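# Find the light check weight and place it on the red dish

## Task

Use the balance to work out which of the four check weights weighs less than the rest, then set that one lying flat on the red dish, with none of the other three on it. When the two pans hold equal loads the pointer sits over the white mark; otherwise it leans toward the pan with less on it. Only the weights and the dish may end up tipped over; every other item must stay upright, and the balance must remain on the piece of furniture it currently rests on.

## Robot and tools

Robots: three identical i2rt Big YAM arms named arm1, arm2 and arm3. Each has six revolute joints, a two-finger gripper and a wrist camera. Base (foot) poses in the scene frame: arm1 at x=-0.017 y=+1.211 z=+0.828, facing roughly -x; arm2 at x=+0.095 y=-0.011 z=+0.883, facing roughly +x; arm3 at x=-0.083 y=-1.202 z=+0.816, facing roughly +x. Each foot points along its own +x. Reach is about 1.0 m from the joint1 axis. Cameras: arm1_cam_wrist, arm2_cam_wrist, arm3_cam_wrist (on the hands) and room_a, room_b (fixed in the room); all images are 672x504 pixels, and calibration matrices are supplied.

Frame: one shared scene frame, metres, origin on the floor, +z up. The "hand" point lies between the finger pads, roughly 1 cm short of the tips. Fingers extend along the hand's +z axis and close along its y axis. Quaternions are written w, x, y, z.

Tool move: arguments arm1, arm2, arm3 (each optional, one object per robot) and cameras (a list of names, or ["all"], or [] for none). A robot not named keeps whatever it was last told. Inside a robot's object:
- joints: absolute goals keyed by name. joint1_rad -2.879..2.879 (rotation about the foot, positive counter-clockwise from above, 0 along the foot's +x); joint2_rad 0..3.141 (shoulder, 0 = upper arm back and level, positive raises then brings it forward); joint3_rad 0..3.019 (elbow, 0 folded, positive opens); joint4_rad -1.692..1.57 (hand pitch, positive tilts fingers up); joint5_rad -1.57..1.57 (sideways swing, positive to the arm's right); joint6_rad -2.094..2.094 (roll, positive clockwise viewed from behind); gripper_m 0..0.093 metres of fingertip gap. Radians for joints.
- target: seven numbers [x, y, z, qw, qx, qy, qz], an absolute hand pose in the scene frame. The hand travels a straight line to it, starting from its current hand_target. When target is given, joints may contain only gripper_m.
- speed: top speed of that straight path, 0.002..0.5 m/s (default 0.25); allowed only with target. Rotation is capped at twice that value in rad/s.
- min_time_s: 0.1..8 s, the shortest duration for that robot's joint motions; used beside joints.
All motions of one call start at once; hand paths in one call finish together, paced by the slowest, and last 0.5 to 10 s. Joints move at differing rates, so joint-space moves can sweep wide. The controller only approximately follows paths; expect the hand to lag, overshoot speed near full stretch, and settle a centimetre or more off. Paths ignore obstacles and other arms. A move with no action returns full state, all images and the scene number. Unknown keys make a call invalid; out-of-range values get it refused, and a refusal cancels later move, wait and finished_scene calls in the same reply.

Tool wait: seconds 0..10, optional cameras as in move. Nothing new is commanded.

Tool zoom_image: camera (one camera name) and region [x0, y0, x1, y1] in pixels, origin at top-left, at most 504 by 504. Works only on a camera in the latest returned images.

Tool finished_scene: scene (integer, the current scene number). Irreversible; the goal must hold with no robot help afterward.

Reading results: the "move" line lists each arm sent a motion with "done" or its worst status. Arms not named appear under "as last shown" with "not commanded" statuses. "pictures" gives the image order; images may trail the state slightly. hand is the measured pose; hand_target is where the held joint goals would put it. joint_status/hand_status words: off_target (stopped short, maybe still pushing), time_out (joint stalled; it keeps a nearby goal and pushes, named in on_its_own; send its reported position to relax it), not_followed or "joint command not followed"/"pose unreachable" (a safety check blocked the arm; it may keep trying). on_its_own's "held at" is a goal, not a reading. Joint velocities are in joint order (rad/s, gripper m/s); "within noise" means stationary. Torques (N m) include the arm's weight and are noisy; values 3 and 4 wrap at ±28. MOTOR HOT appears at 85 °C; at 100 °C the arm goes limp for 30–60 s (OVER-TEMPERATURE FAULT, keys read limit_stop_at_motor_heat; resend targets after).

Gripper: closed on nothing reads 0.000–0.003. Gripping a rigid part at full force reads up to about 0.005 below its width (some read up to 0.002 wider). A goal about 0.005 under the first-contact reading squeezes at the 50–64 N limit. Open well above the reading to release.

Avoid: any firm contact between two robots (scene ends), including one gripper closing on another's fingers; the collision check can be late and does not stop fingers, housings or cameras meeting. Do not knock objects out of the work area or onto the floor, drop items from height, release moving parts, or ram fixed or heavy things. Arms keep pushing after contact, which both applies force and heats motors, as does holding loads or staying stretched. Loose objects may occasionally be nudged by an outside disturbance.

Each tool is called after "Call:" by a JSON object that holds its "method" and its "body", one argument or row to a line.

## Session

Call:
{"method": "move", "body": {

}}

Call:
{"method": "zoom_image", "body": {
  "camera": "room_a",
  "region": [270, 190, 390, 290]
}}

Call:
{"method": "zoom_image", "body": {
  "camera": "room_b",
  "region": [410, 200, 530, 310]
}}

Scene clock: 0.00 s.
Joint torques (N m): no reading
Heat: arm1: hottest joint2_rad 35 °C; arm2: hottest joint2_rad 29 °C; arm3: hottest joint2_rad 34 °C.
Joint velocities: within noise
arm1.joint_positions: joint1_rad=+0.776 joint2_rad=+0.602 joint3_rad=+1.507 joint4_rad=-1.261 joint5_rad=+0.098 joint6_rad=+0.607 gripper_m=+0.09396
arm1.joint_status: not commanded
arm1.hand: x=-0.1701 y=+1.0660 z=+1.4453 quat_wxyz=(-0.349, -0.815, -0.066, +0.458) (m; scene frame)
arm1.hand_target: x=-0.1672 y=+1.0692 z=+1.4585 quat_wxyz=(-0.357, -0.807, -0.065, +0.467) (m; scene frame)
arm1.hand_status: not commanded
arm2.joint_positions: joint1_rad=+0.021 joint2_rad=+0.603 joint3_rad=+1.379 joint4_rad=-1.633 joint5_rad=-0.031 joint6_rad=+0.148 gripper_m=+0.09396
arm2.joint_status: not commanded
arm2.hand: x=-0.0901 y=-0.0176 z=+1.3638 quat_wxyz=(+0.028, +0.934, -0.076, -0.347) (m; scene frame)
arm2.hand_target: x=-0.0886 y=-0.0177 z=+1.3731 quat_wxyz=(+0.029, +0.930, -0.075, -0.358) (m; scene frame)
arm2.hand_status: not commanded
arm3.joint_positions: joint1_rad=+0.525 joint2_rad=+0.628 joint3_rad=+1.422 joint4_rad=-1.611 joint5_rad=-0.278 joint6_rad=-0.485 gripper_m=+0.09396
arm3.joint_status: not commanded
arm3.hand: x=-0.2389 y=-1.3139 z=+1.3216 quat_wxyz=(+0.100, +0.819, +0.423, -0.375) (m; scene frame)
arm3.hand_target: x=-0.2372 y=-1.3133 z=+1.3293 quat_wxyz=(+0.099, +0.815, +0.422, -0.384) (m; scene frame)
arm3.hand_status: not commanded
pictures: arm1_cam_wrist, arm2_cam_wrist, arm3_cam_wrist, room_a, room_b
camera_calibration:
arm1_cam_wrist: T_world_to_cam=[[-0.426578, 0.750242, -0.505142, -0.142259], [0.876534, 0.205232, -0.435395, 0.562627], [-0.22298, -0.628504, -0.74516, 1.8366], [0, 0, 0, 1]] pos_world=[-0.144322, 1.14557, 1.54166]
arm2_cam_wrist: T_world_to_cam=[[0.114776, 0.987548, -0.107587, 0.175562], [0.988832, -0.123942, -0.0827592, 0.205023], [-0.0950631, -0.0968864, -0.990745, 1.46502], [0, 0, 0, 1]] pos_world=[-0.0836141, -0.00602373, 1.48732]
arm3_cam_wrist: T_world_to_cam=[[-0.763962, 0.629021, 0.143855, 0.455582], [0.608574, 0.776494, -0.163383, 1.38403], [-0.214474, -0.0372722, -0.976018, 1.31615], [0, 0, 0, 1]] pos_world=[-0.211956, -1.3122, 1.44517]

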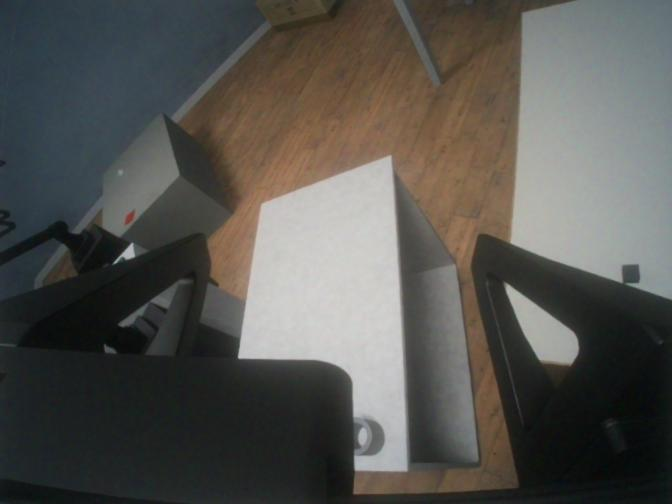

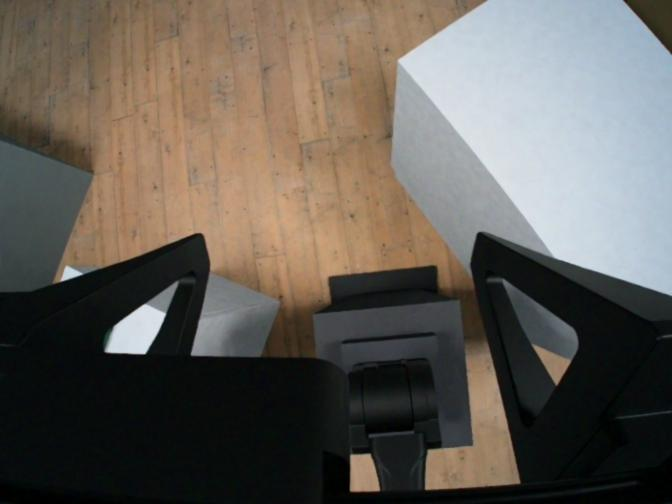

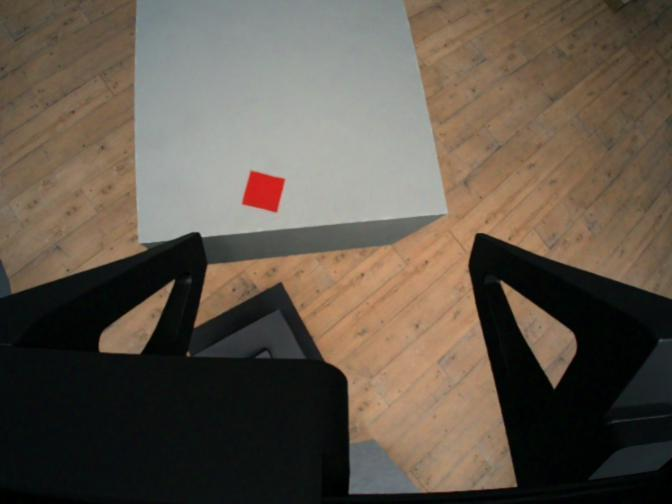

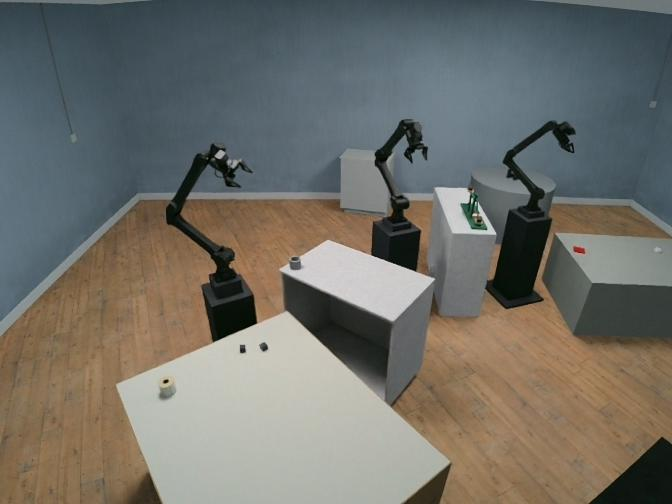

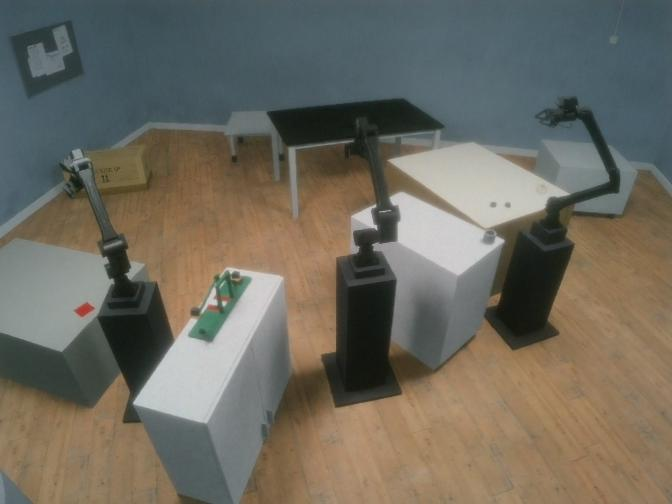

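Scaled by 4.200 from the camera's 672x504 image, which has a finer 960x720 frame.

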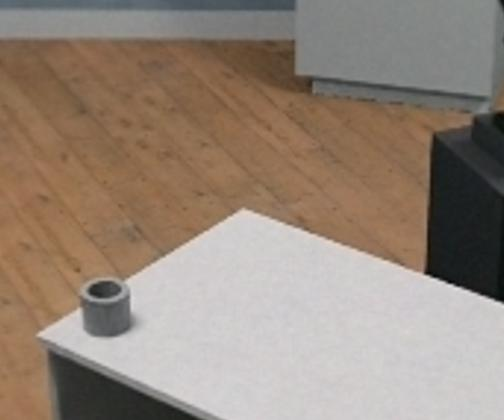

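Scaled by 4.200 from the camera's 672x504 image, which has a finer 960x720 frame.

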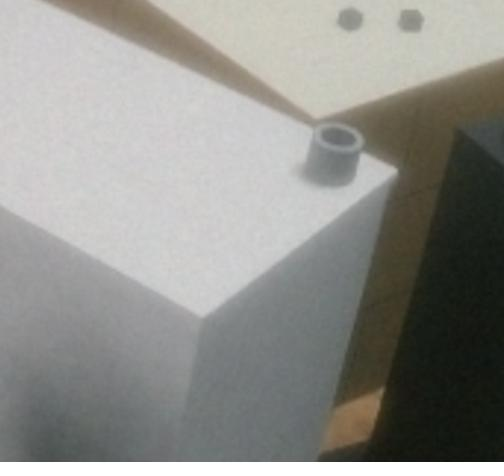

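Call:
{"method": "move", "body": {
  "arm2": {"joints":{"joint1_rad":1.65,"joint5_rad":0,"joint6_rad":0,"joint4_rad":-1.2}},
  "arm3": {"joints":{"joint1_rad":-1.85,"joint5_rad":0,"joint6_rad":0,"joint4_rad":-1.45}},
  "cameras": ["arm2_cam_wrist","arm3_cam_wrist"]
}}

Call:
{"method": "zoom_image", "body": {
  "camera": "arm2_cam_wrist",
  "region": [200, 80, 470, 340]
}}

Call:
{"method": "zoom_image", "body": {
  "camera": "arm3_cam_wrist",
  "region": [200, 80, 470, 340]
}}

Scene clock: 2.70 s.
Joint torques (N m): arm1=[-0.44 2.32 10 2.03 0.08 -0.13] | arm2=[2.2 1.67 11.22 2.51 0 0] | arm3=[-1.85 1.08 8.03 2.35 0.1 0.05]
Heat: arm1: hottest joint2_rad 35 °C; arm2: hottest joint2_rad 29 °C; arm3: hottest joint2_rad 34 °C.
move: arm2 done; arm3 done
Joint velocities: within noise
arm1: as last shown
arm2.joint_positions: joint1_rad=+1.639 joint2_rad=+0.603 joint3_rad=+1.379 joint4_rad=-1.214 joint5_rad=-0.001 joint6_rad=+0.010 gripper_m=+0.09397
arm2.joint_status: all done
arm2.hand: x=+0.0972 y=-0.2649 z=+1.4429 quat_wxyz=(+0.382, +0.598, +0.601, -0.368) (m; scene frame)
arm2.hand_target: x=+0.0996 y=-0.2627 z=+1.4563 quat_wxyz=(+0.392, +0.585, +0.600, -0.379) (m; scene frame)
arm2.hand_status: not commanded
arm3.joint_positions: joint1_rad=-1.842 joint2_rad=+0.628 joint3_rad=+1.422 joint4_rad=-1.463 joint5_rad=-0.002 joint6_rad=-0.008 gripper_m=+0.09398
arm3.joint_status: all done
arm3.hand: x=+0.0151 y=-1.0078 z=+1.3432 quat_wxyz=(-0.367, +0.482, -0.760, -0.237) (m; scene frame)
arm3.hand_target: x=+0.0167 y=-1.0094 z=+1.3536 quat_wxyz=(-0.379, +0.472, -0.758, -0.243) (m; scene frame)
arm3.hand_status: not commanded
pictures: arm2_cam_wrist, arm3_cam_wrist
camera_calibration:
arm2_cam_wrist: T_world_to_cam=[[-0.99969, -0.0215926, -0.012434, 0.110591], [-0.0130741, 0.879376, -0.475949, 0.926233], [0.0212111, -0.475639, -0.879385, 1.26487], [0, 0, 0, 1]] pos_world=[0.0958372, -0.210495, 1.55453]
arm3_cam_wrist: T_world_to_cam=[[0.903241, -0.428872, -0.0149934, -0.423982], [-0.415599, -0.865515, -0.279574, -0.487954], [0.106925, 0.258754, -0.960007, 1.67521], [0, 0, 0, 1]] pos_world=[0.00104334, -1.03763, 1.46544]

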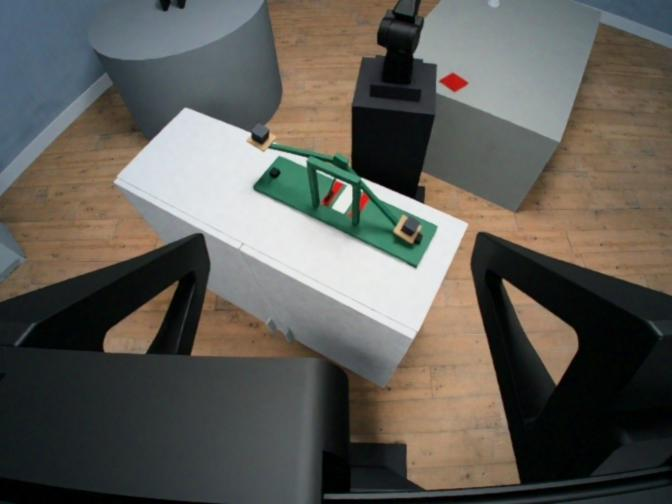

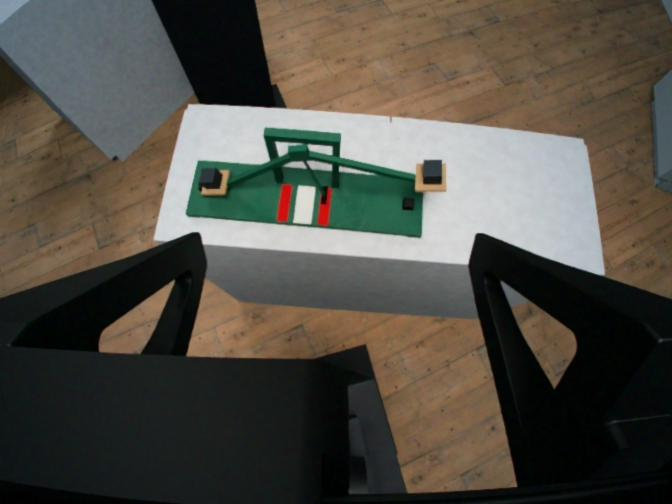

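Scaled by 1.867 from the camera's 672x504 image, which has a finer 960x720 frame.

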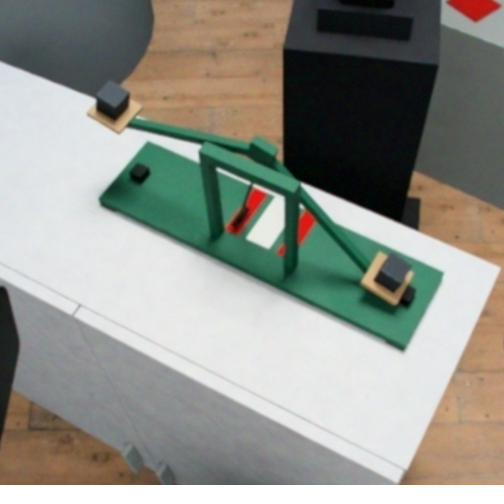

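Scaled by 1.867 from the camera's 672x504 image, which has a finer 960x720 frame.

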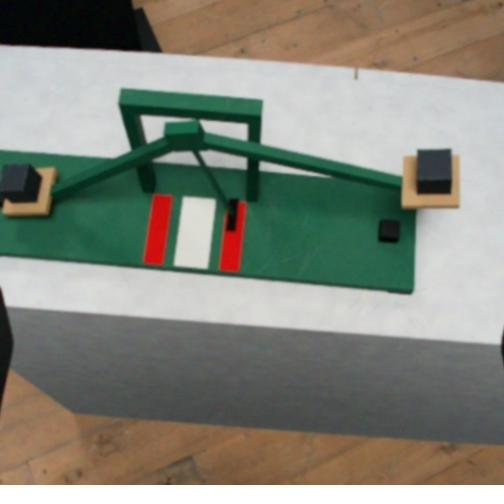

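Call:
{"method": "move", "body": {
  "arm3": {"target":[0.26,-0.83,1.10,0.0758,-0.491,0.870,0.043],"speed":0.3,"joints":{"gripper_m":0.062}},
  "cameras": ["arm2_cam_wrist","arm3_cam_wrist"]
}}

Call:
{"method": "zoom_image", "body": {
  "camera": "arm2_cam_wrist",
  "region": [200, 60, 350, 210]
}}

Call:
{"method": "zoom_image", "body": {
  "camera": "arm3_cam_wrist",
  "region": [230, 60, 450, 260]
}}

Scene clock: 6.03 s.
Joint torques (N m): arm1=[-0.32 2.9 10.03 2.22 0.12 -0.16] | arm2=[2.14 1.96 11.26 2.56 0.01 -0.02] | arm3=[-1.55 -13.8 11.78 0.43 0.1 -0.13]
Heat: arm1: hottest joint2_rad 35 °C; arm2: hottest joint2_rad 29 °C; arm3: hottest joint2_rad 34 °C.
move: arm3 off_target
Joint velocities: within noise
arm1, arm2: as last shown
arm3.joint_positions: joint1_rad=-2.140 joint2_rad=+1.534 joint3_rad=+1.548 joint4_rad=-1.437 joint5_rad=-0.028 joint6_rad=-0.194 gripper_m=+0.06210
arm3.joint_status: all done
arm3.hand: x=+0.2497 y=-0.8357 z=+1.0870 quat_wxyz=(-0.063, +0.489, -0.869, -0.041) (m; scene frame)
arm3.hand_target: x=+0.2595 y=-0.8304 z=+1.0999 quat_wxyz=(-0.076, +0.490, -0.868, -0.043) (m; scene frame)
arm3.hand_status: off_target (0.018 m and 1.4 deg from the pose sent, 0.388 m and 42.2 deg at the start)
pictures: arm2_cam_wrist, arm3_cam_wrist
camera_calibration:
arm2_cam_wrist: T_world_to_cam=[[-0.99969, -0.0215926, -0.012434, 0.110591], [-0.0130741, 0.879376, -0.475949, 0.926233], [0.0212111, -0.475639, -0.879385, 1.26487], [0, 0, 0, 1]] pos_world=[0.0958372, -0.210495, 1.55453]
arm3_cam_wrist: T_world_to_cam=[[0.849175, -0.527981, -0.011773, -0.638664], [-0.466385, -0.760194, 0.452316, -1.00803], [-0.247764, -0.378604, -0.89178, 0.841352], [0, 0, 0, 1]] pos_world=[0.280663, -0.784962, 1.19873]

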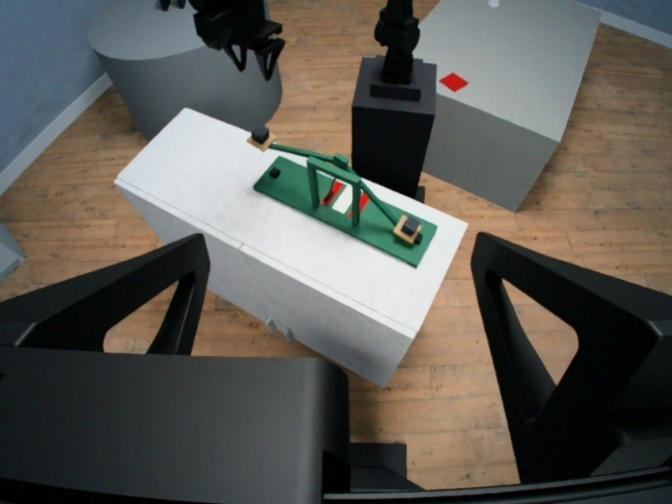

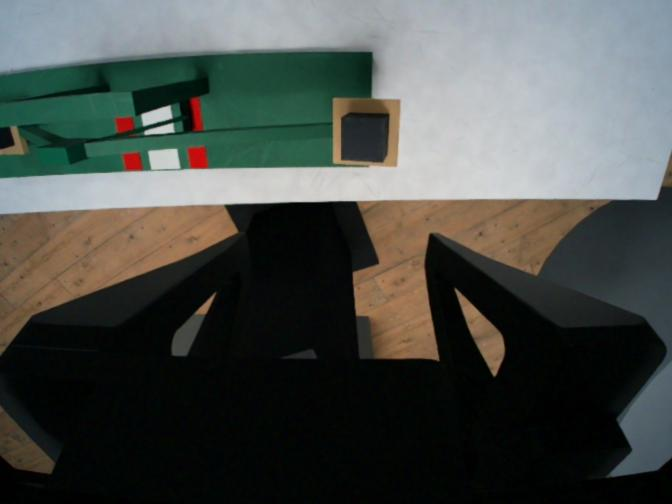

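Scaled by 3.360 from the camera's 672x504 image, which has a finer 960x720 frame.

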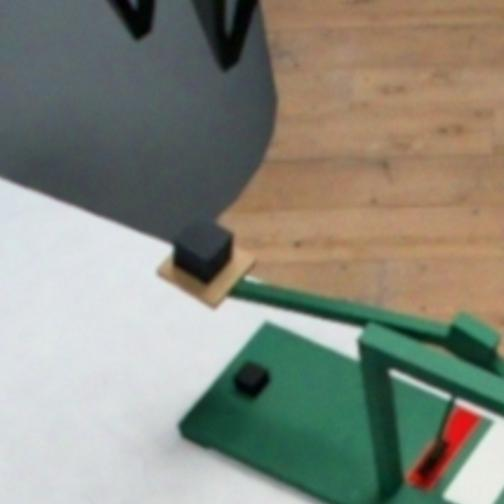

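Scaled by 2.291 from the camera's 672x504 image, which has a finer 960x720 frame.

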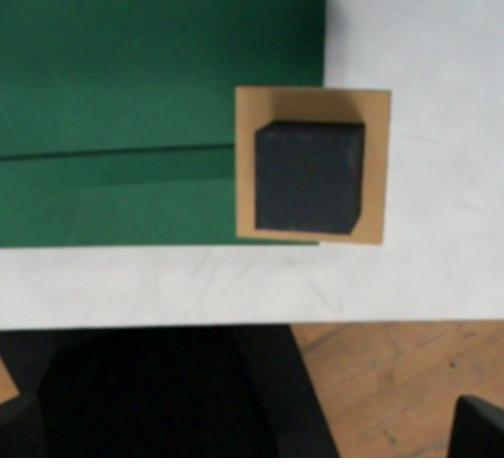

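Call:
{"method": "move", "body": {
  "arm3": {"target":[0.276,-0.825,0.985,0.0758,-0.491,0.870,0.043],"speed":0.2},
  "cameras": ["arm2_cam_wrist","arm3_cam_wrist"]
}}

Call:
{"method": "zoom_image", "body": {
  "camera": "arm2_cam_wrist",
  "region": [200, 60, 320, 180]
}}

Call:
{"method": "zoom_image", "body": {
  "camera": "arm3_cam_wrist",
  "region": [240, 80, 440, 280]
}}

Scene clock: 7.80 s.
Joint torques (N m): arm1=[-0.03 3.02 10.11 2.18 0.1 -0.14] | arm2=[2.2 1.79 11.22 2.56 0.02 0] | arm3=[-1.55 -13.92 8.32 1.31 -0.04 -0.12]
Heat: arm1: hottest joint2_rad 35 °C; arm2: hottest joint2_rad 29 °C; arm3: hottest joint2_rad 34 °C.
move: arm3 off_target
Joint velocities: within noise
arm1, arm2: as last shown
arm3.joint_positions: joint1_rad=-2.159 joint2_rad=+1.595 joint3_rad=+1.372 joint4_rad=-1.167 joint5_rad=-0.028 joint6_rad=-0.214 gripper_m=+0.06210
arm3.joint_status: not commanded
arm3.hand: x=+0.2708 y=-0.8257 z=+0.9944 quat_wxyz=(-0.080, +0.489, -0.868, -0.044) (m; scene frame)
arm3.hand_target: x=+0.2758 y=-0.8251 z=+0.9851 quat_wxyz=(-0.076, +0.490, -0.868, -0.043) (m; scene frame)
arm3.hand_status: off_target (0.011 m and 0.5 deg from the pose sent, 0.106 m and 1.4 deg at the start)
pictures: arm2_cam_wrist, arm3_cam_wrist
camera_calibration:
arm2_cam_wrist: T_world_to_cam=[[-0.99969, -0.0215926, -0.012434, 0.110591], [-0.0130741, 0.879376, -0.475949, 0.926233], [0.0212111, -0.475639, -0.879385, 1.26487], [0, 0, 0, 1]] pos_world=[0.0958372, -0.210495, 1.55453]
arm3_cam_wrist: T_world_to_cam=[[0.849234, -0.528013, -0.00215416, -0.662079], [-0.477631, -0.769927, 0.423179, -0.924686], [-0.225103, -0.358349, -0.906043, 0.792585], [0, 0, 0, 1]] pos_world=[0.299014, -0.777505, 1.108]

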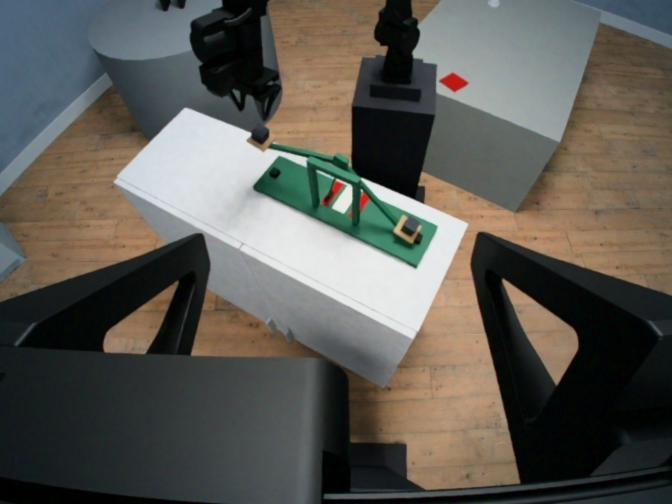

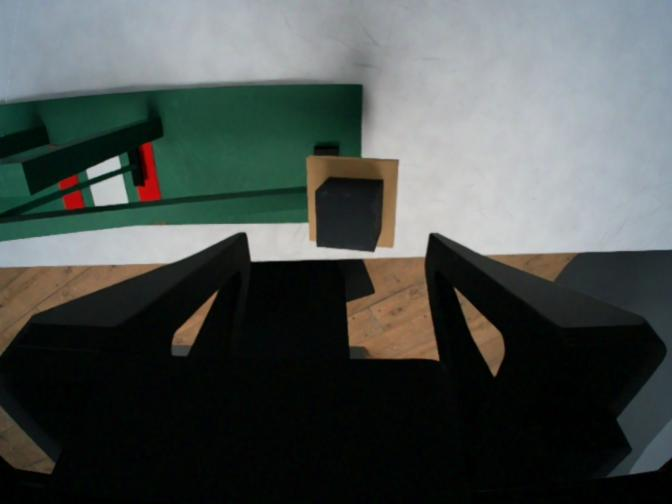

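Scaled by 4.200 from the camera's 672x504 image, which has a finer 960x720 frame.

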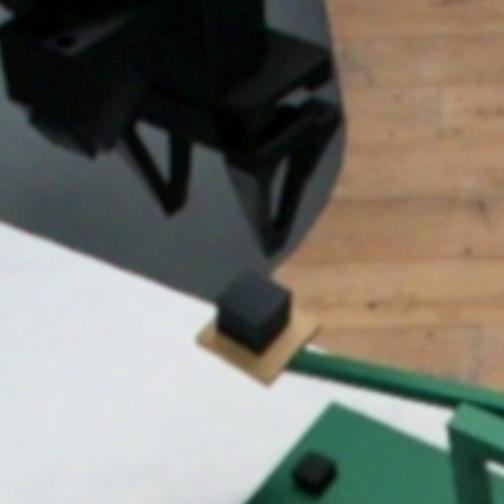

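Scaled by 2.520 from the camera's 672x504 image, which has a finer 960x720 frame.

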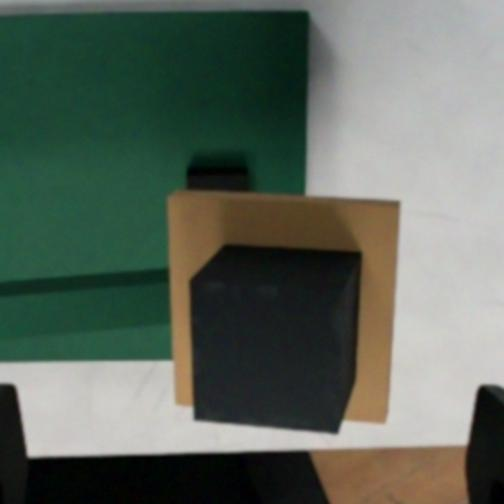

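Call:
{"method": "move", "body": {
  "arm3": {"target":[0.271,-0.836,0.920,0.0758,-0.491,0.870,0.043],"speed":0.12},
  "cameras": ["arm2_cam_wrist","arm3_cam_wrist"]
}}

Call:
{"method": "zoom_image", "body": {
  "camera": "arm2_cam_wrist",
  "region": [210, 80, 310, 180]
}}

Call:
{"method": "zoom_image", "body": {
  "camera": "arm3_cam_wrist",
  "region": [240, 120, 440, 320]
}}

Scene clock: 9.63 s.
Joint torques (N m): arm1=[-0.38 3.43 9.88 2.25 0.11 -0.13] | arm2=[2.2 1.79 11.18 2.5 0.01 -0.02] | arm3=[-1.44 -13.45 7.65 1.28 -0.11 -0.13]
Heat: arm1: hottest joint2_rad 35 °C; arm2: hottest joint3_rad 30 °C; arm3: hottest joint2_rad 34 °C.
move: arm3 off_target
Joint velocities: within noise
arm1, arm2: as last shown
arm3.joint_positions: joint1_rad=-2.168 joint2_rad=+1.615 joint3_rad=+1.230 joint4_rad=-0.995 joint5_rad=-0.028 joint6_rad=-0.223 gripper_m=+0.06210
arm3.joint_status: not commanded
arm3.hand: x=+0.2678 y=-0.8347 z=+0.9341 quat_wxyz=(-0.085, +0.489, -0.867, -0.045) (m; scene frame)
arm3.hand_target: x=+0.2706 y=-0.8363 z=+0.9203 quat_wxyz=(-0.076, +0.490, -0.868, -0.043) (m; scene frame)
arm3.hand_status: off_target (0.014 m and 1.1 deg from the pose sent, 0.075 m and 0.5 deg at the start)
pictures: arm2_cam_wrist, arm3_cam_wrist
camera_calibration:
arm2_cam_wrist: T_world_to_cam=[[-0.99969, -0.0215926, -0.012434, 0.110591], [-0.0130741, 0.879376, -0.475949, 0.926233], [0.0212111, -0.475639, -0.879385, 1.26487], [0, 0, 0, 1]] pos_world=[0.0958372, -0.210495, 1.55453]
arm3_cam_wrist: T_world_to_cam=[[0.849306, -0.527899, 0.0017039, -0.667901], [-0.481019, -0.772545, 0.414481, -0.900715], [-0.217488, -0.352841, -0.910056, 0.740306], [0, 0, 0, 1]] pos_world=[0.294999, -0.787217, 1.04819]

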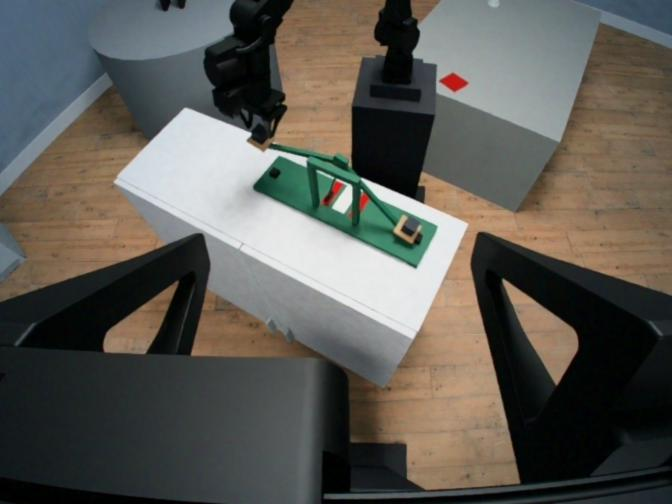

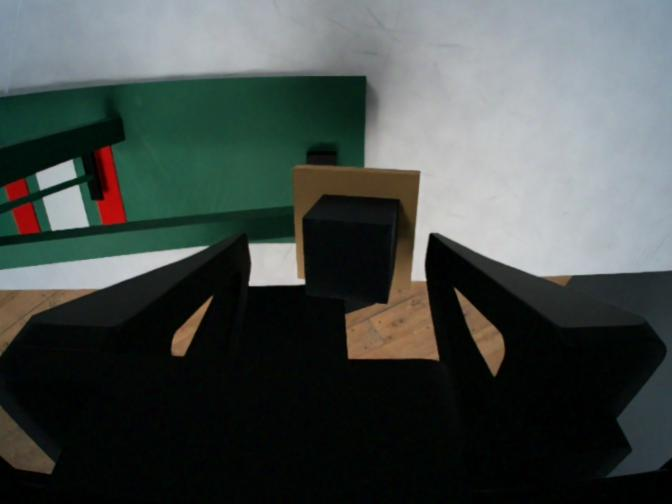

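Scaled by 5.040 from the camera's 672x504 image, which has a finer 960x720 frame.

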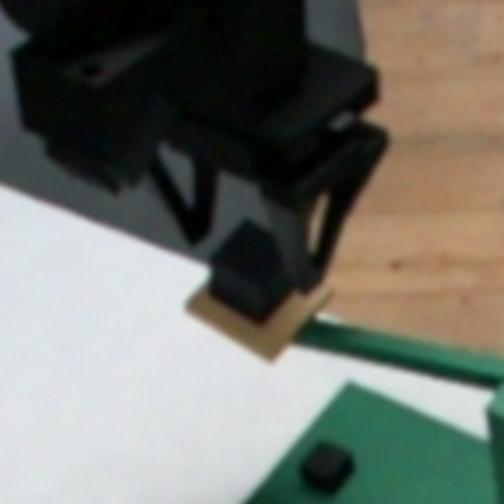

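Scaled by 2.520 from the camera's 672x504 image, which has a finer 960x720 frame.

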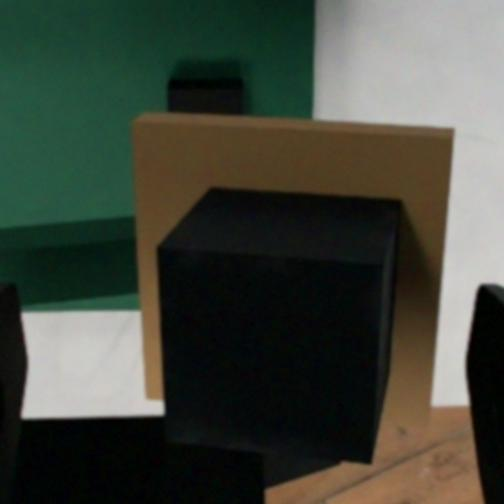

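Call:
{"method": "move", "body": {
  "arm3": {"target":[0.270,-0.844,0.902,0.0775,-0.452,0.890,0.039],"speed":0.1},
  "cameras": ["arm2_cam_wrist","arm3_cam_wrist"]
}}

Call:
{"method": "zoom_image", "body": {
  "camera": "arm2_cam_wrist",
  "region": [210, 80, 310, 180]
}}

Call:
{"method": "zoom_image", "body": {
  "camera": "arm3_cam_wrist",
  "region": [240, 120, 440, 320]
}}

Scene clock: 11.40 s.
Joint torques (N m): arm1=[-0.56 2.84 9.84 2.07 0.07 -0.13] | arm2=[2.2 1.67 11.23 2.55 0 -0.02] | arm3=[-1.61 -12.92 7.34 1.29 0.11 0.04]
Heat: arm1: hottest joint2_rad 35 °C; arm2: hottest joint3_rad 30 °C; arm3: hottest joint2_rad 34 °C.
move: arm3 off_target
Joint velocities: within noise
arm1, arm2: as last shown
arm3.joint_positions: joint1_rad=-2.173 joint2_rad=+1.615 joint3_rad=+1.185 joint4_rad=-0.941 joint5_rad=-0.018 joint6_rad=-0.159 gripper_m=+0.06210
arm3.joint_status: not commanded
arm3.hand: x=+0.2672 y=-0.8408 z=+0.9184 quat_wxyz=(-0.089, +0.458, -0.883, -0.044) (m; scene frame)
arm3.hand_target: x=+0.2696 y=-0.8443 z=+0.9023 quat_wxyz=(-0.077, +0.451, -0.888, -0.039) (m; scene frame)
arm3.hand_status: off_target (0.017 m and 1.7 deg from the pose sent, 0.033 m and 5.0 deg at the start)
pictures: arm2_cam_wrist, arm3_cam_wrist
camera_calibration:
arm2_cam_wrist: T_world_to_cam=[[-0.99969, -0.0215926, -0.012434, 0.110591], [-0.0130741, 0.879376, -0.475949, 0.926233], [0.0212111, -0.475639, -0.879385, 1.26487], [0, 0, 0, 1]] pos_world=[0.0958372, -0.210495, 1.55453]
arm3_cam_wrist: T_world_to_cam=[[0.810862, -0.585237, 0.000324419, -0.707281], [-0.534197, -0.739918, 0.408847, -0.85239], [-0.239032, -0.331692, -0.912603, 0.749675], [0, 0, 0, 1]] pos_world=[0.29736, -0.795965, 1.03288]

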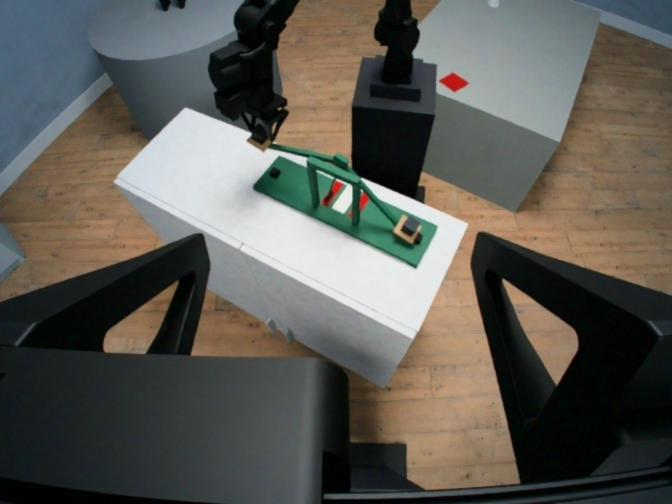

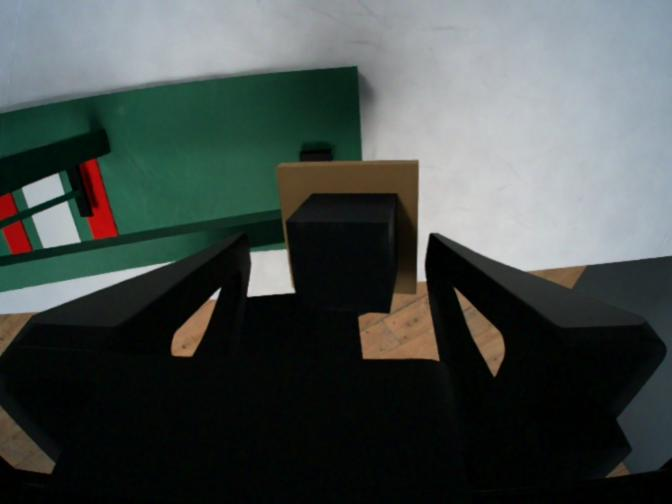

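Scaled by 5.040 from the camera's 672x504 image, which has a finer 960x720 frame.

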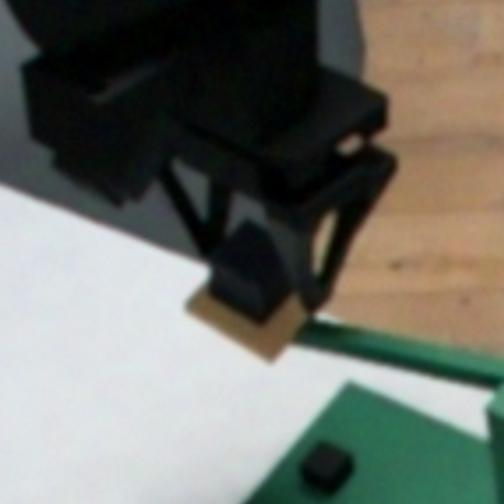

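Scaled by 2.520 from the camera's 672x504 image, which has a finer 960x720 frame.

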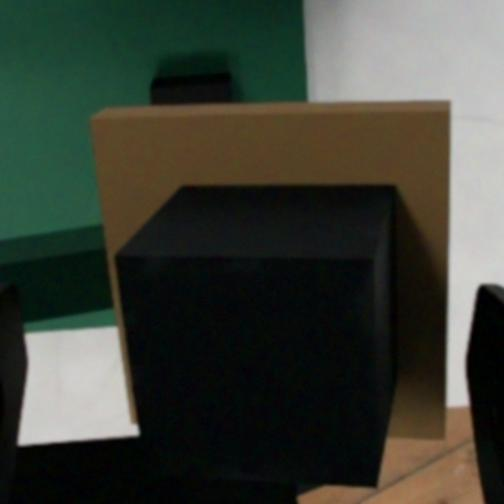

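Call:
{"method": "move", "body": {
  "arm3": {"joints":{"gripper_m":0.035}}
}}

Call:
{"method": "move", "body": {
  "arm3": {"joints":{"gripper_m":0.018}},
  "cameras": ["arm2_cam_wrist","arm3_cam_wrist"]
}}

Scene clock: 12.17 s.
Joint torques (N m): arm1=[-0.21 3.19 10.04 2.06 0.11 -0.12] | arm2=[2.32 1.9 11.21 2.54 0.01 -0.01] | arm3=[-1.44 -12.98 7.32 1.29 0.06 0.05]
Heat: arm1: hottest joint2_rad 35 °C; arm2: hottest joint3_rad 30 °C; arm3: hottest joint2_rad 35 °C.
move: arm3 done
Joint velocities: within noise
arm1, arm2: as last shown
arm3.joint_positions: joint1_rad=-2.174 joint2_rad=+1.615 joint3_rad=+1.185 joint4_rad=-0.941 joint5_rad=-0.017 joint6_rad=-0.159 gripper_m=+0.03525
arm3.joint_status: all done
arm3.hand: x=+0.2678 y=-0.8414 z=+0.9184 quat_wxyz=(-0.089, +0.457, -0.884, -0.044) (m; scene frame)
arm3.hand_target: x=+0.2695 y=-0.8443 z=+0.9023 quat_wxyz=(-0.077, +0.451, -0.888, -0.039) (m; scene frame)
arm3.hand_status: not commanded
pictures: none

Scene clock: 12.63 s.
Joint torques (N m): arm1=[-0.03 3.08 10.04 1.98 0.08 -0.13] | arm2=[2.26 1.67 11.23 2.52 0.01 -0.03] | arm3=[-1.49 -12.98 7.35 1.28 0.06 0.04]
Heat: arm1: hottest joint2_rad 35 °C; arm2: hottest joint3_rad 31 °C; arm3: hottest joint2_rad 35 °C.
move: arm3 off_target
Joint velocities: within noise
arm1, arm2: as last shown
arm3.joint_positions: joint1_rad=-2.174 joint2_rad=+1.615 joint3_rad=+1.185 joint4_rad=-0.941 joint5_rad=-0.017 joint6_rad=-0.159 gripper_m=+0.03269
arm3.joint_status: gripper_m off_target (ended at +0.03271, target +0.01800)
arm3.hand: x=+0.2678 y=-0.8413 z=+0.9184 quat_wxyz=(-0.089, +0.457, -0.884, -0.044) (m; scene frame)
arm3.hand_target: x=+0.2695 y=-0.8443 z=+0.9023 quat_wxyz=(-0.077, +0.451, -0.888, -0.039) (m; scene frame)
arm3.hand_status: not commanded
pictures: arm2_cam_wrist, arm3_cam_wrist
camera_calibration:
arm2_cam_wrist: T_world_to_cam=[[-0.99969, -0.0215926, -0.012434, 0.110591], [-0.0130741, 0.879376, -0.475949, 0.926233], [0.0212111, -0.475639, -0.879385, 1.26487], [0, 0, 0, 1]] pos_world=[0.0958372, -0.210495, 1.55453]
arm3_cam_wrist: T_world_to_cam=[[0.809767, -0.58675, 0.00143918, -0.710087], [-0.536002, -0.738728, 0.408637, -0.850736], [-0.238704, -0.331672, -0.912696, 0.749667], [0, 0, 0, 1]] pos_world=[0.297957, -0.796462, 1.03288]

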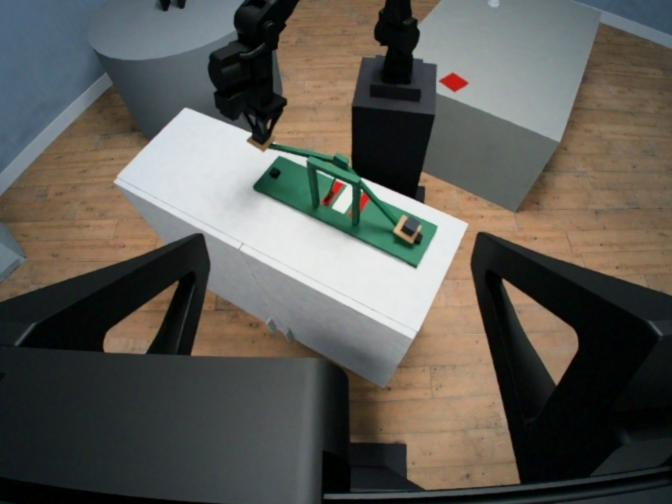

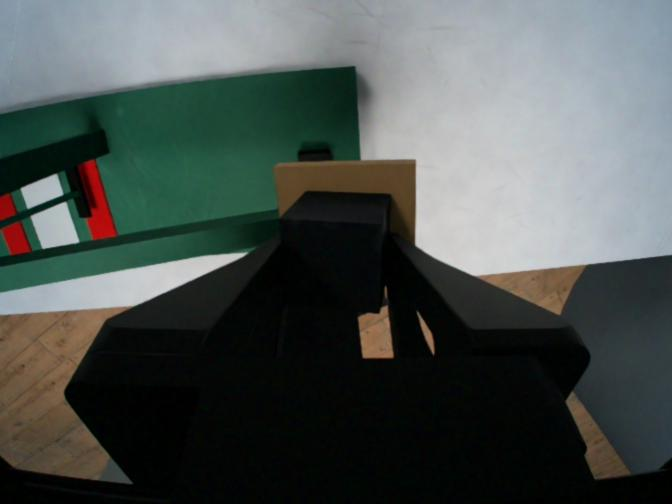

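Call:
{"method": "move", "body": {
  "arm3": {"target":[0.272,-0.837,1.03,0.0775,-0.452,0.890,0.039],"speed":0.2}
}}

Call:
{"method": "move", "body": {
  "arm3": {"joints":{"joint2_rad":1.0,"joint3_rad":1.5,"joint4_rad":-1.6},"min_time_s":1.2},
  "cameras": ["arm2_cam_wrist"]
}}

Call:
{"method": "move", "body": {
  "arm3": {"joints":{"joint1_rad":1.08,"joint5_rad":0,"joint6_rad":0},"min_time_s":2.5},
  "cameras": ["arm3_cam_wrist"]
}}

Scene clock: 14.97 s.
Joint torques (N m): arm1=[-0.73 3.08 9.96 2.11 0.11 -0.15] | arm2=[2.14 1.73 11.22 2.56 0.01 -0.01] | arm3=[-0.73 -14.86 11.77 0.5 0.1 0.05]
Heat: arm1: hottest joint3_rad 36 °C; arm2: hottest joint3_rad 31 °C; arm3: hottest joint2_rad 35 °C.
move: arm3 off_target
Joint velocities: within noise
arm1.joint_positions: joint1_rad=+0.776 joint2_rad=+0.602 joint3_rad=+1.507 joint4_rad=-1.261 joint5_rad=+0.098 joint6_rad=+0.607 gripper_m=+0.09396
arm1.joint_status: not commanded
arm1.hand: x=-0.1701 y=+1.0660 z=+1.4453 quat_wxyz=(-0.349, -0.815, -0.066, +0.458) (m; scene frame)
arm1.hand_target: x=-0.1672 y=+1.0692 z=+1.4585 quat_wxyz=(-0.357, -0.807, -0.065, +0.467) (m; scene frame)
arm1.hand_status: not commanded
arm2: as last shown
arm3.joint_positions: joint1_rad=-2.174 joint2_rad=+1.560 joint3_rad=+1.380 joint4_rad=-1.256 joint5_rad=-0.016 joint6_rad=-0.149 gripper_m=+0.03269
arm3.joint_status: not commanded
arm3.hand: x=+0.2632 y=-0.8475 z=+1.0110 quat_wxyz=(-0.059, +0.454, -0.888, -0.034) (m; scene frame)
arm3.hand_target: x=+0.2714 y=-0.8375 z=+1.0300 quat_wxyz=(-0.078, +0.451, -0.888, -0.039) (m; scene frame)
arm3.hand_status: off_target (0.023 m and 2.2 deg from the pose sent, 0.112 m and 1.7 deg at the start)
pictures: none

Scene clock: 16.70 s.
Joint torques (N m): arm1=[-0.38 2.73 10.04 2.09 0.1 -0.13] | arm2=[2.32 1.73 11.18 2.55 0.02 -0.02] | arm3=[-0.79 -4.84 10.95 1.07 0.1 0.04]
Heat: arm1: hottest joint3_rad 36 °C; arm2: hottest joint3_rad 32 °C; arm3: hottest joint2_rad 35 °C.
move: arm3 done
Joint velocities: within noise
arm1: as last shown
arm2.joint_positions: joint1_rad=+1.639 joint2_rad=+0.603 joint3_rad=+1.379 joint4_rad=-1.214 joint5_rad=-0.001 joint6_rad=+0.010 gripper_m=+0.09397
arm2.joint_status: not commanded
arm2.hand: x=+0.0972 y=-0.2649 z=+1.4429 quat_wxyz=(+0.382, +0.598, +0.601, -0.368) (m; scene frame)
arm2.hand_target: x=+0.0996 y=-0.2627 z=+1.4563 quat_wxyz=(+0.392, +0.585, +0.600, -0.379) (m; scene frame)
arm2.hand_status: not commanded
arm3.joint_positions: joint1_rad=-2.174 joint2_rad=+0.994 joint3_rad=+1.459 joint4_rad=-1.594 joint5_rad=-0.016 joint6_rad=-0.149 gripper_m=+0.03269
arm3.joint_status: all done
arm3.hand: x=+0.1426 y=-0.9741 z=+1.2479 quat_wxyz=(-0.203, +0.445, -0.869, -0.082) (m; scene frame)
arm3.hand_target: x=+0.1440 y=-0.9720 z=+1.2635 quat_wxyz=(-0.216, +0.441, -0.867, -0.086) (m; scene frame)
arm3.hand_status: not commanded
pictures: arm2_cam_wrist
camera_calibration:
arm2_cam_wrist: T_world_to_cam=[[-0.99969, -0.0215926, -0.012434, 0.110591], [-0.0130741, 0.879376, -0.475949, 0.926233], [0.0212111, -0.475639, -0.879385, 1.26487], [0, 0, 0, 1]] pos_world=[0.0958372, -0.210495, 1.55453]

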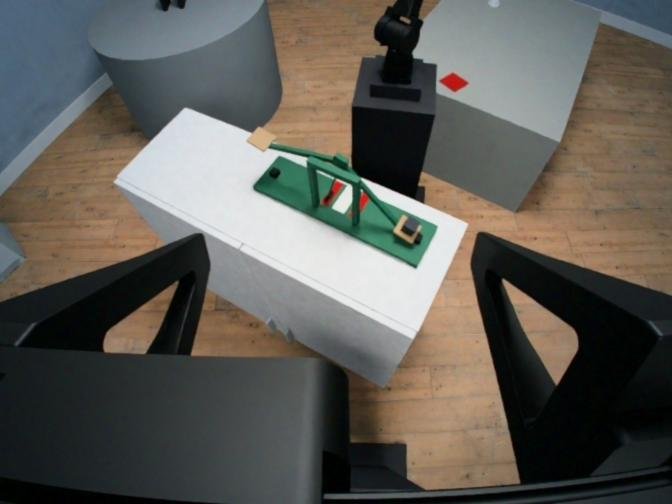

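Scene clock: 19.67 s.
Joint torques (N m): arm1=[-0.85 3.14 10.03 2.22 0.09 -0.14] | arm2=[2.37 1.61 11.25 2.51 0.02 -0.01] | arm3=[-0.56 -4.84 10.93 1.05 0.15 -0.01]
Heat: arm1: hottest joint3_rad 36 °C; arm2: hottest joint3_rad 32 °C; arm3: hottest joint2_rad 35 °C.
move: arm3 done
Joint velocities: within noise
arm1, arm2: as last shown
arm3.joint_positions: joint1_rad=+1.073 joint2_rad=+0.994 joint3_rad=+1.459 joint4_rad=-1.594 joint5_rad=-0.003 joint6_rad=-0.009 gripper_m=+0.03269
arm3.joint_status: all done
arm3.hand: x=-0.2778 y=-1.4547 z=+1.2488 quat_wxyz=(+0.091, +0.876, +0.430, -0.200) (m; scene frame)
arm3.hand_target: x=-0.2775 y=-1.4577 z=+1.2647 quat_wxyz=(+0.098, +0.873, +0.428, -0.212) (m; scene frame)
arm3.hand_status: not commanded
pictures: arm3_cam_wrist
camera_calibration:
arm3_cam_wrist: T_world_to_cam=[[-0.783509, 0.62135, 0.00618742, 0.680205], [0.612518, 0.77062, 0.175976, 1.07383], [0.104574, 0.141669, -0.984375, 1.59094], [0, 0, 0, 1]] pos_world=[-0.291167, -1.47555, 1.3729]

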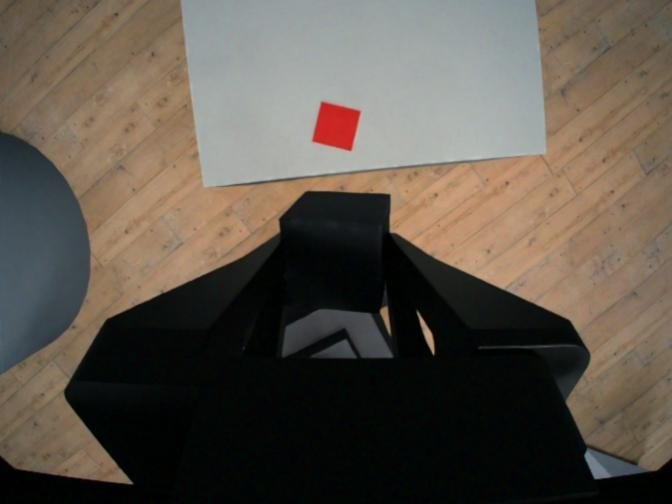

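Call:
{"method": "move", "body": {
  "arm3": {"target":[-0.38,-1.595,0.67,0.043,0.887,0.451,-0.085],"speed":0.3},
  "cameras": ["arm3_cam_wrist","room_a","room_b"]
}}

Call:
{"method": "zoom_image", "body": {
  "camera": "room_a",
  "region": [530, 200, 630, 300]
}}

Call:
{"method": "zoom_image", "body": {
  "camera": "room_b",
  "region": [40, 250, 140, 350]
}}

Scene clock: 23.00 s.
Joint torques (N m): arm1=[-0.26 3.14 9.81 2.03 0.09 -0.19] | arm2=[2.32 1.67 11.25 2.58 0.02 -0.01] | arm3=[-0.62 -15.33 6.46 1.28 -0.09 -0.1]
Heat: arm1: hottest joint3_rad 37 °C; arm2: hottest joint3_rad 33 °C; arm3: hottest joint2_rad 35 °C.
move: arm3 off_target
Joint velocities: within noise
arm1, arm2: as last shown
arm3.joint_positions: joint1_rad=+1.088 joint2_rad=+2.043 joint3_rad=+0.969 joint4_rad=-0.324 joint5_rad=-0.010 joint6_rad=-0.009 gripper_m=+0.03269
arm3.joint_status: not commanded
arm3.hand: x=-0.3752 y=-1.5819 z=+0.6735 quat_wxyz=(+0.038, +0.891, +0.445, -0.078) (m; scene frame)
arm3.hand_target: x=-0.3798 y=-1.5948 z=+0.6704 quat_wxyz=(+0.043, +0.887, +0.451, -0.085) (m; scene frame)
arm3.hand_status: off_target (0.014 m and 1.3 deg from the pose sent, 0.604 m and 14.6 deg at the start)
pictures: arm3_cam_wrist, room_a, room_b
camera_calibration:
arm3_cam_wrist: T_world_to_cam=[[-0.792976, 0.609252, -0.000690578, 0.668432], [0.54941, 0.715577, 0.431392, 1.05002], [0.263321, 0.341704, -0.902164, 1.37338], [0, 0, 0, 1]] pos_world=[-0.408477, -1.6279, 0.786505]

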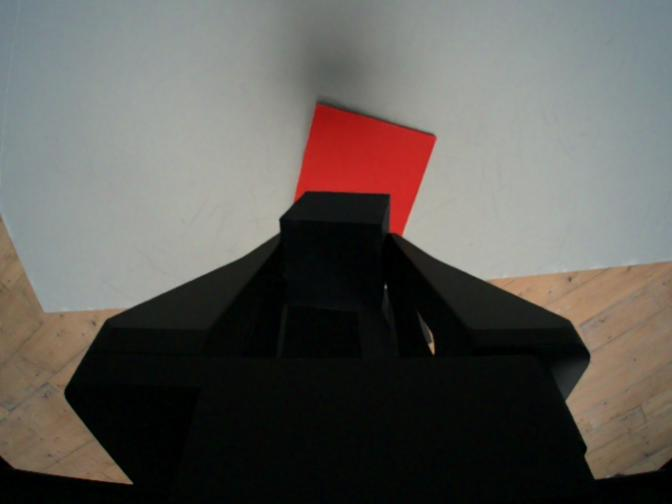

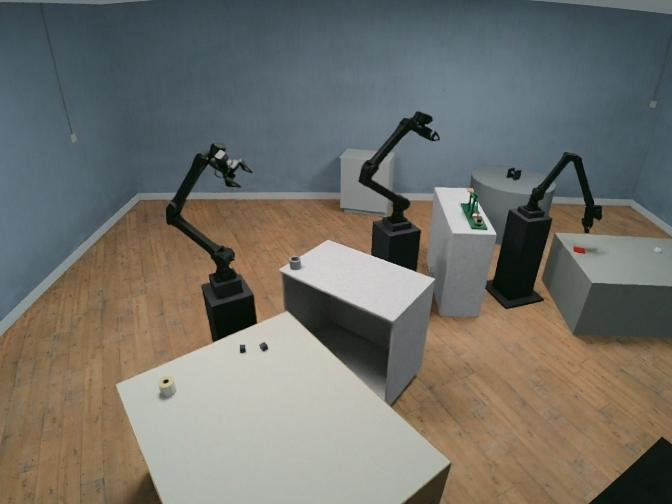

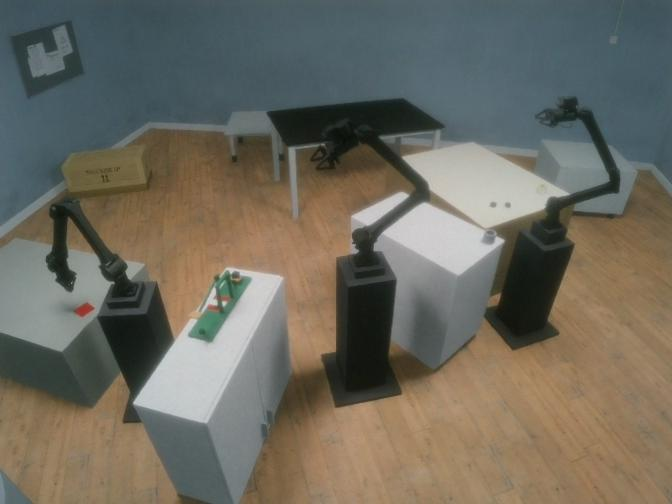

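Scaled by 5.040 from the camera's 672x504 image, which has a finer 960x720 frame.

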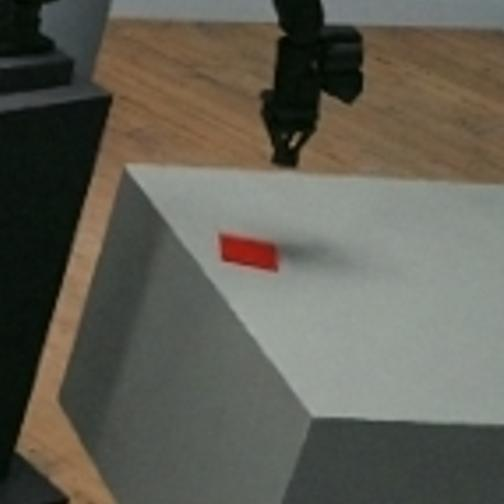

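Scaled by 5.040 from the camera's 672x504 image, which has a finer 960x720 frame.

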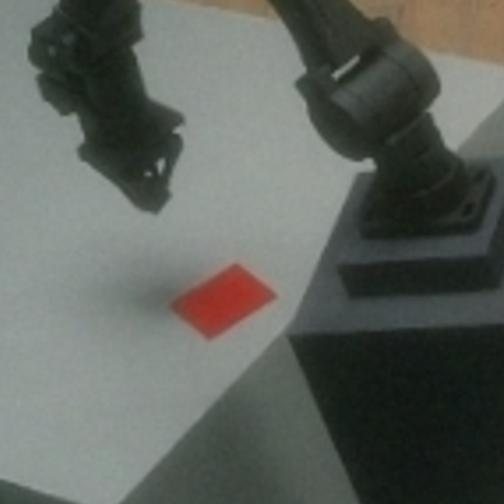

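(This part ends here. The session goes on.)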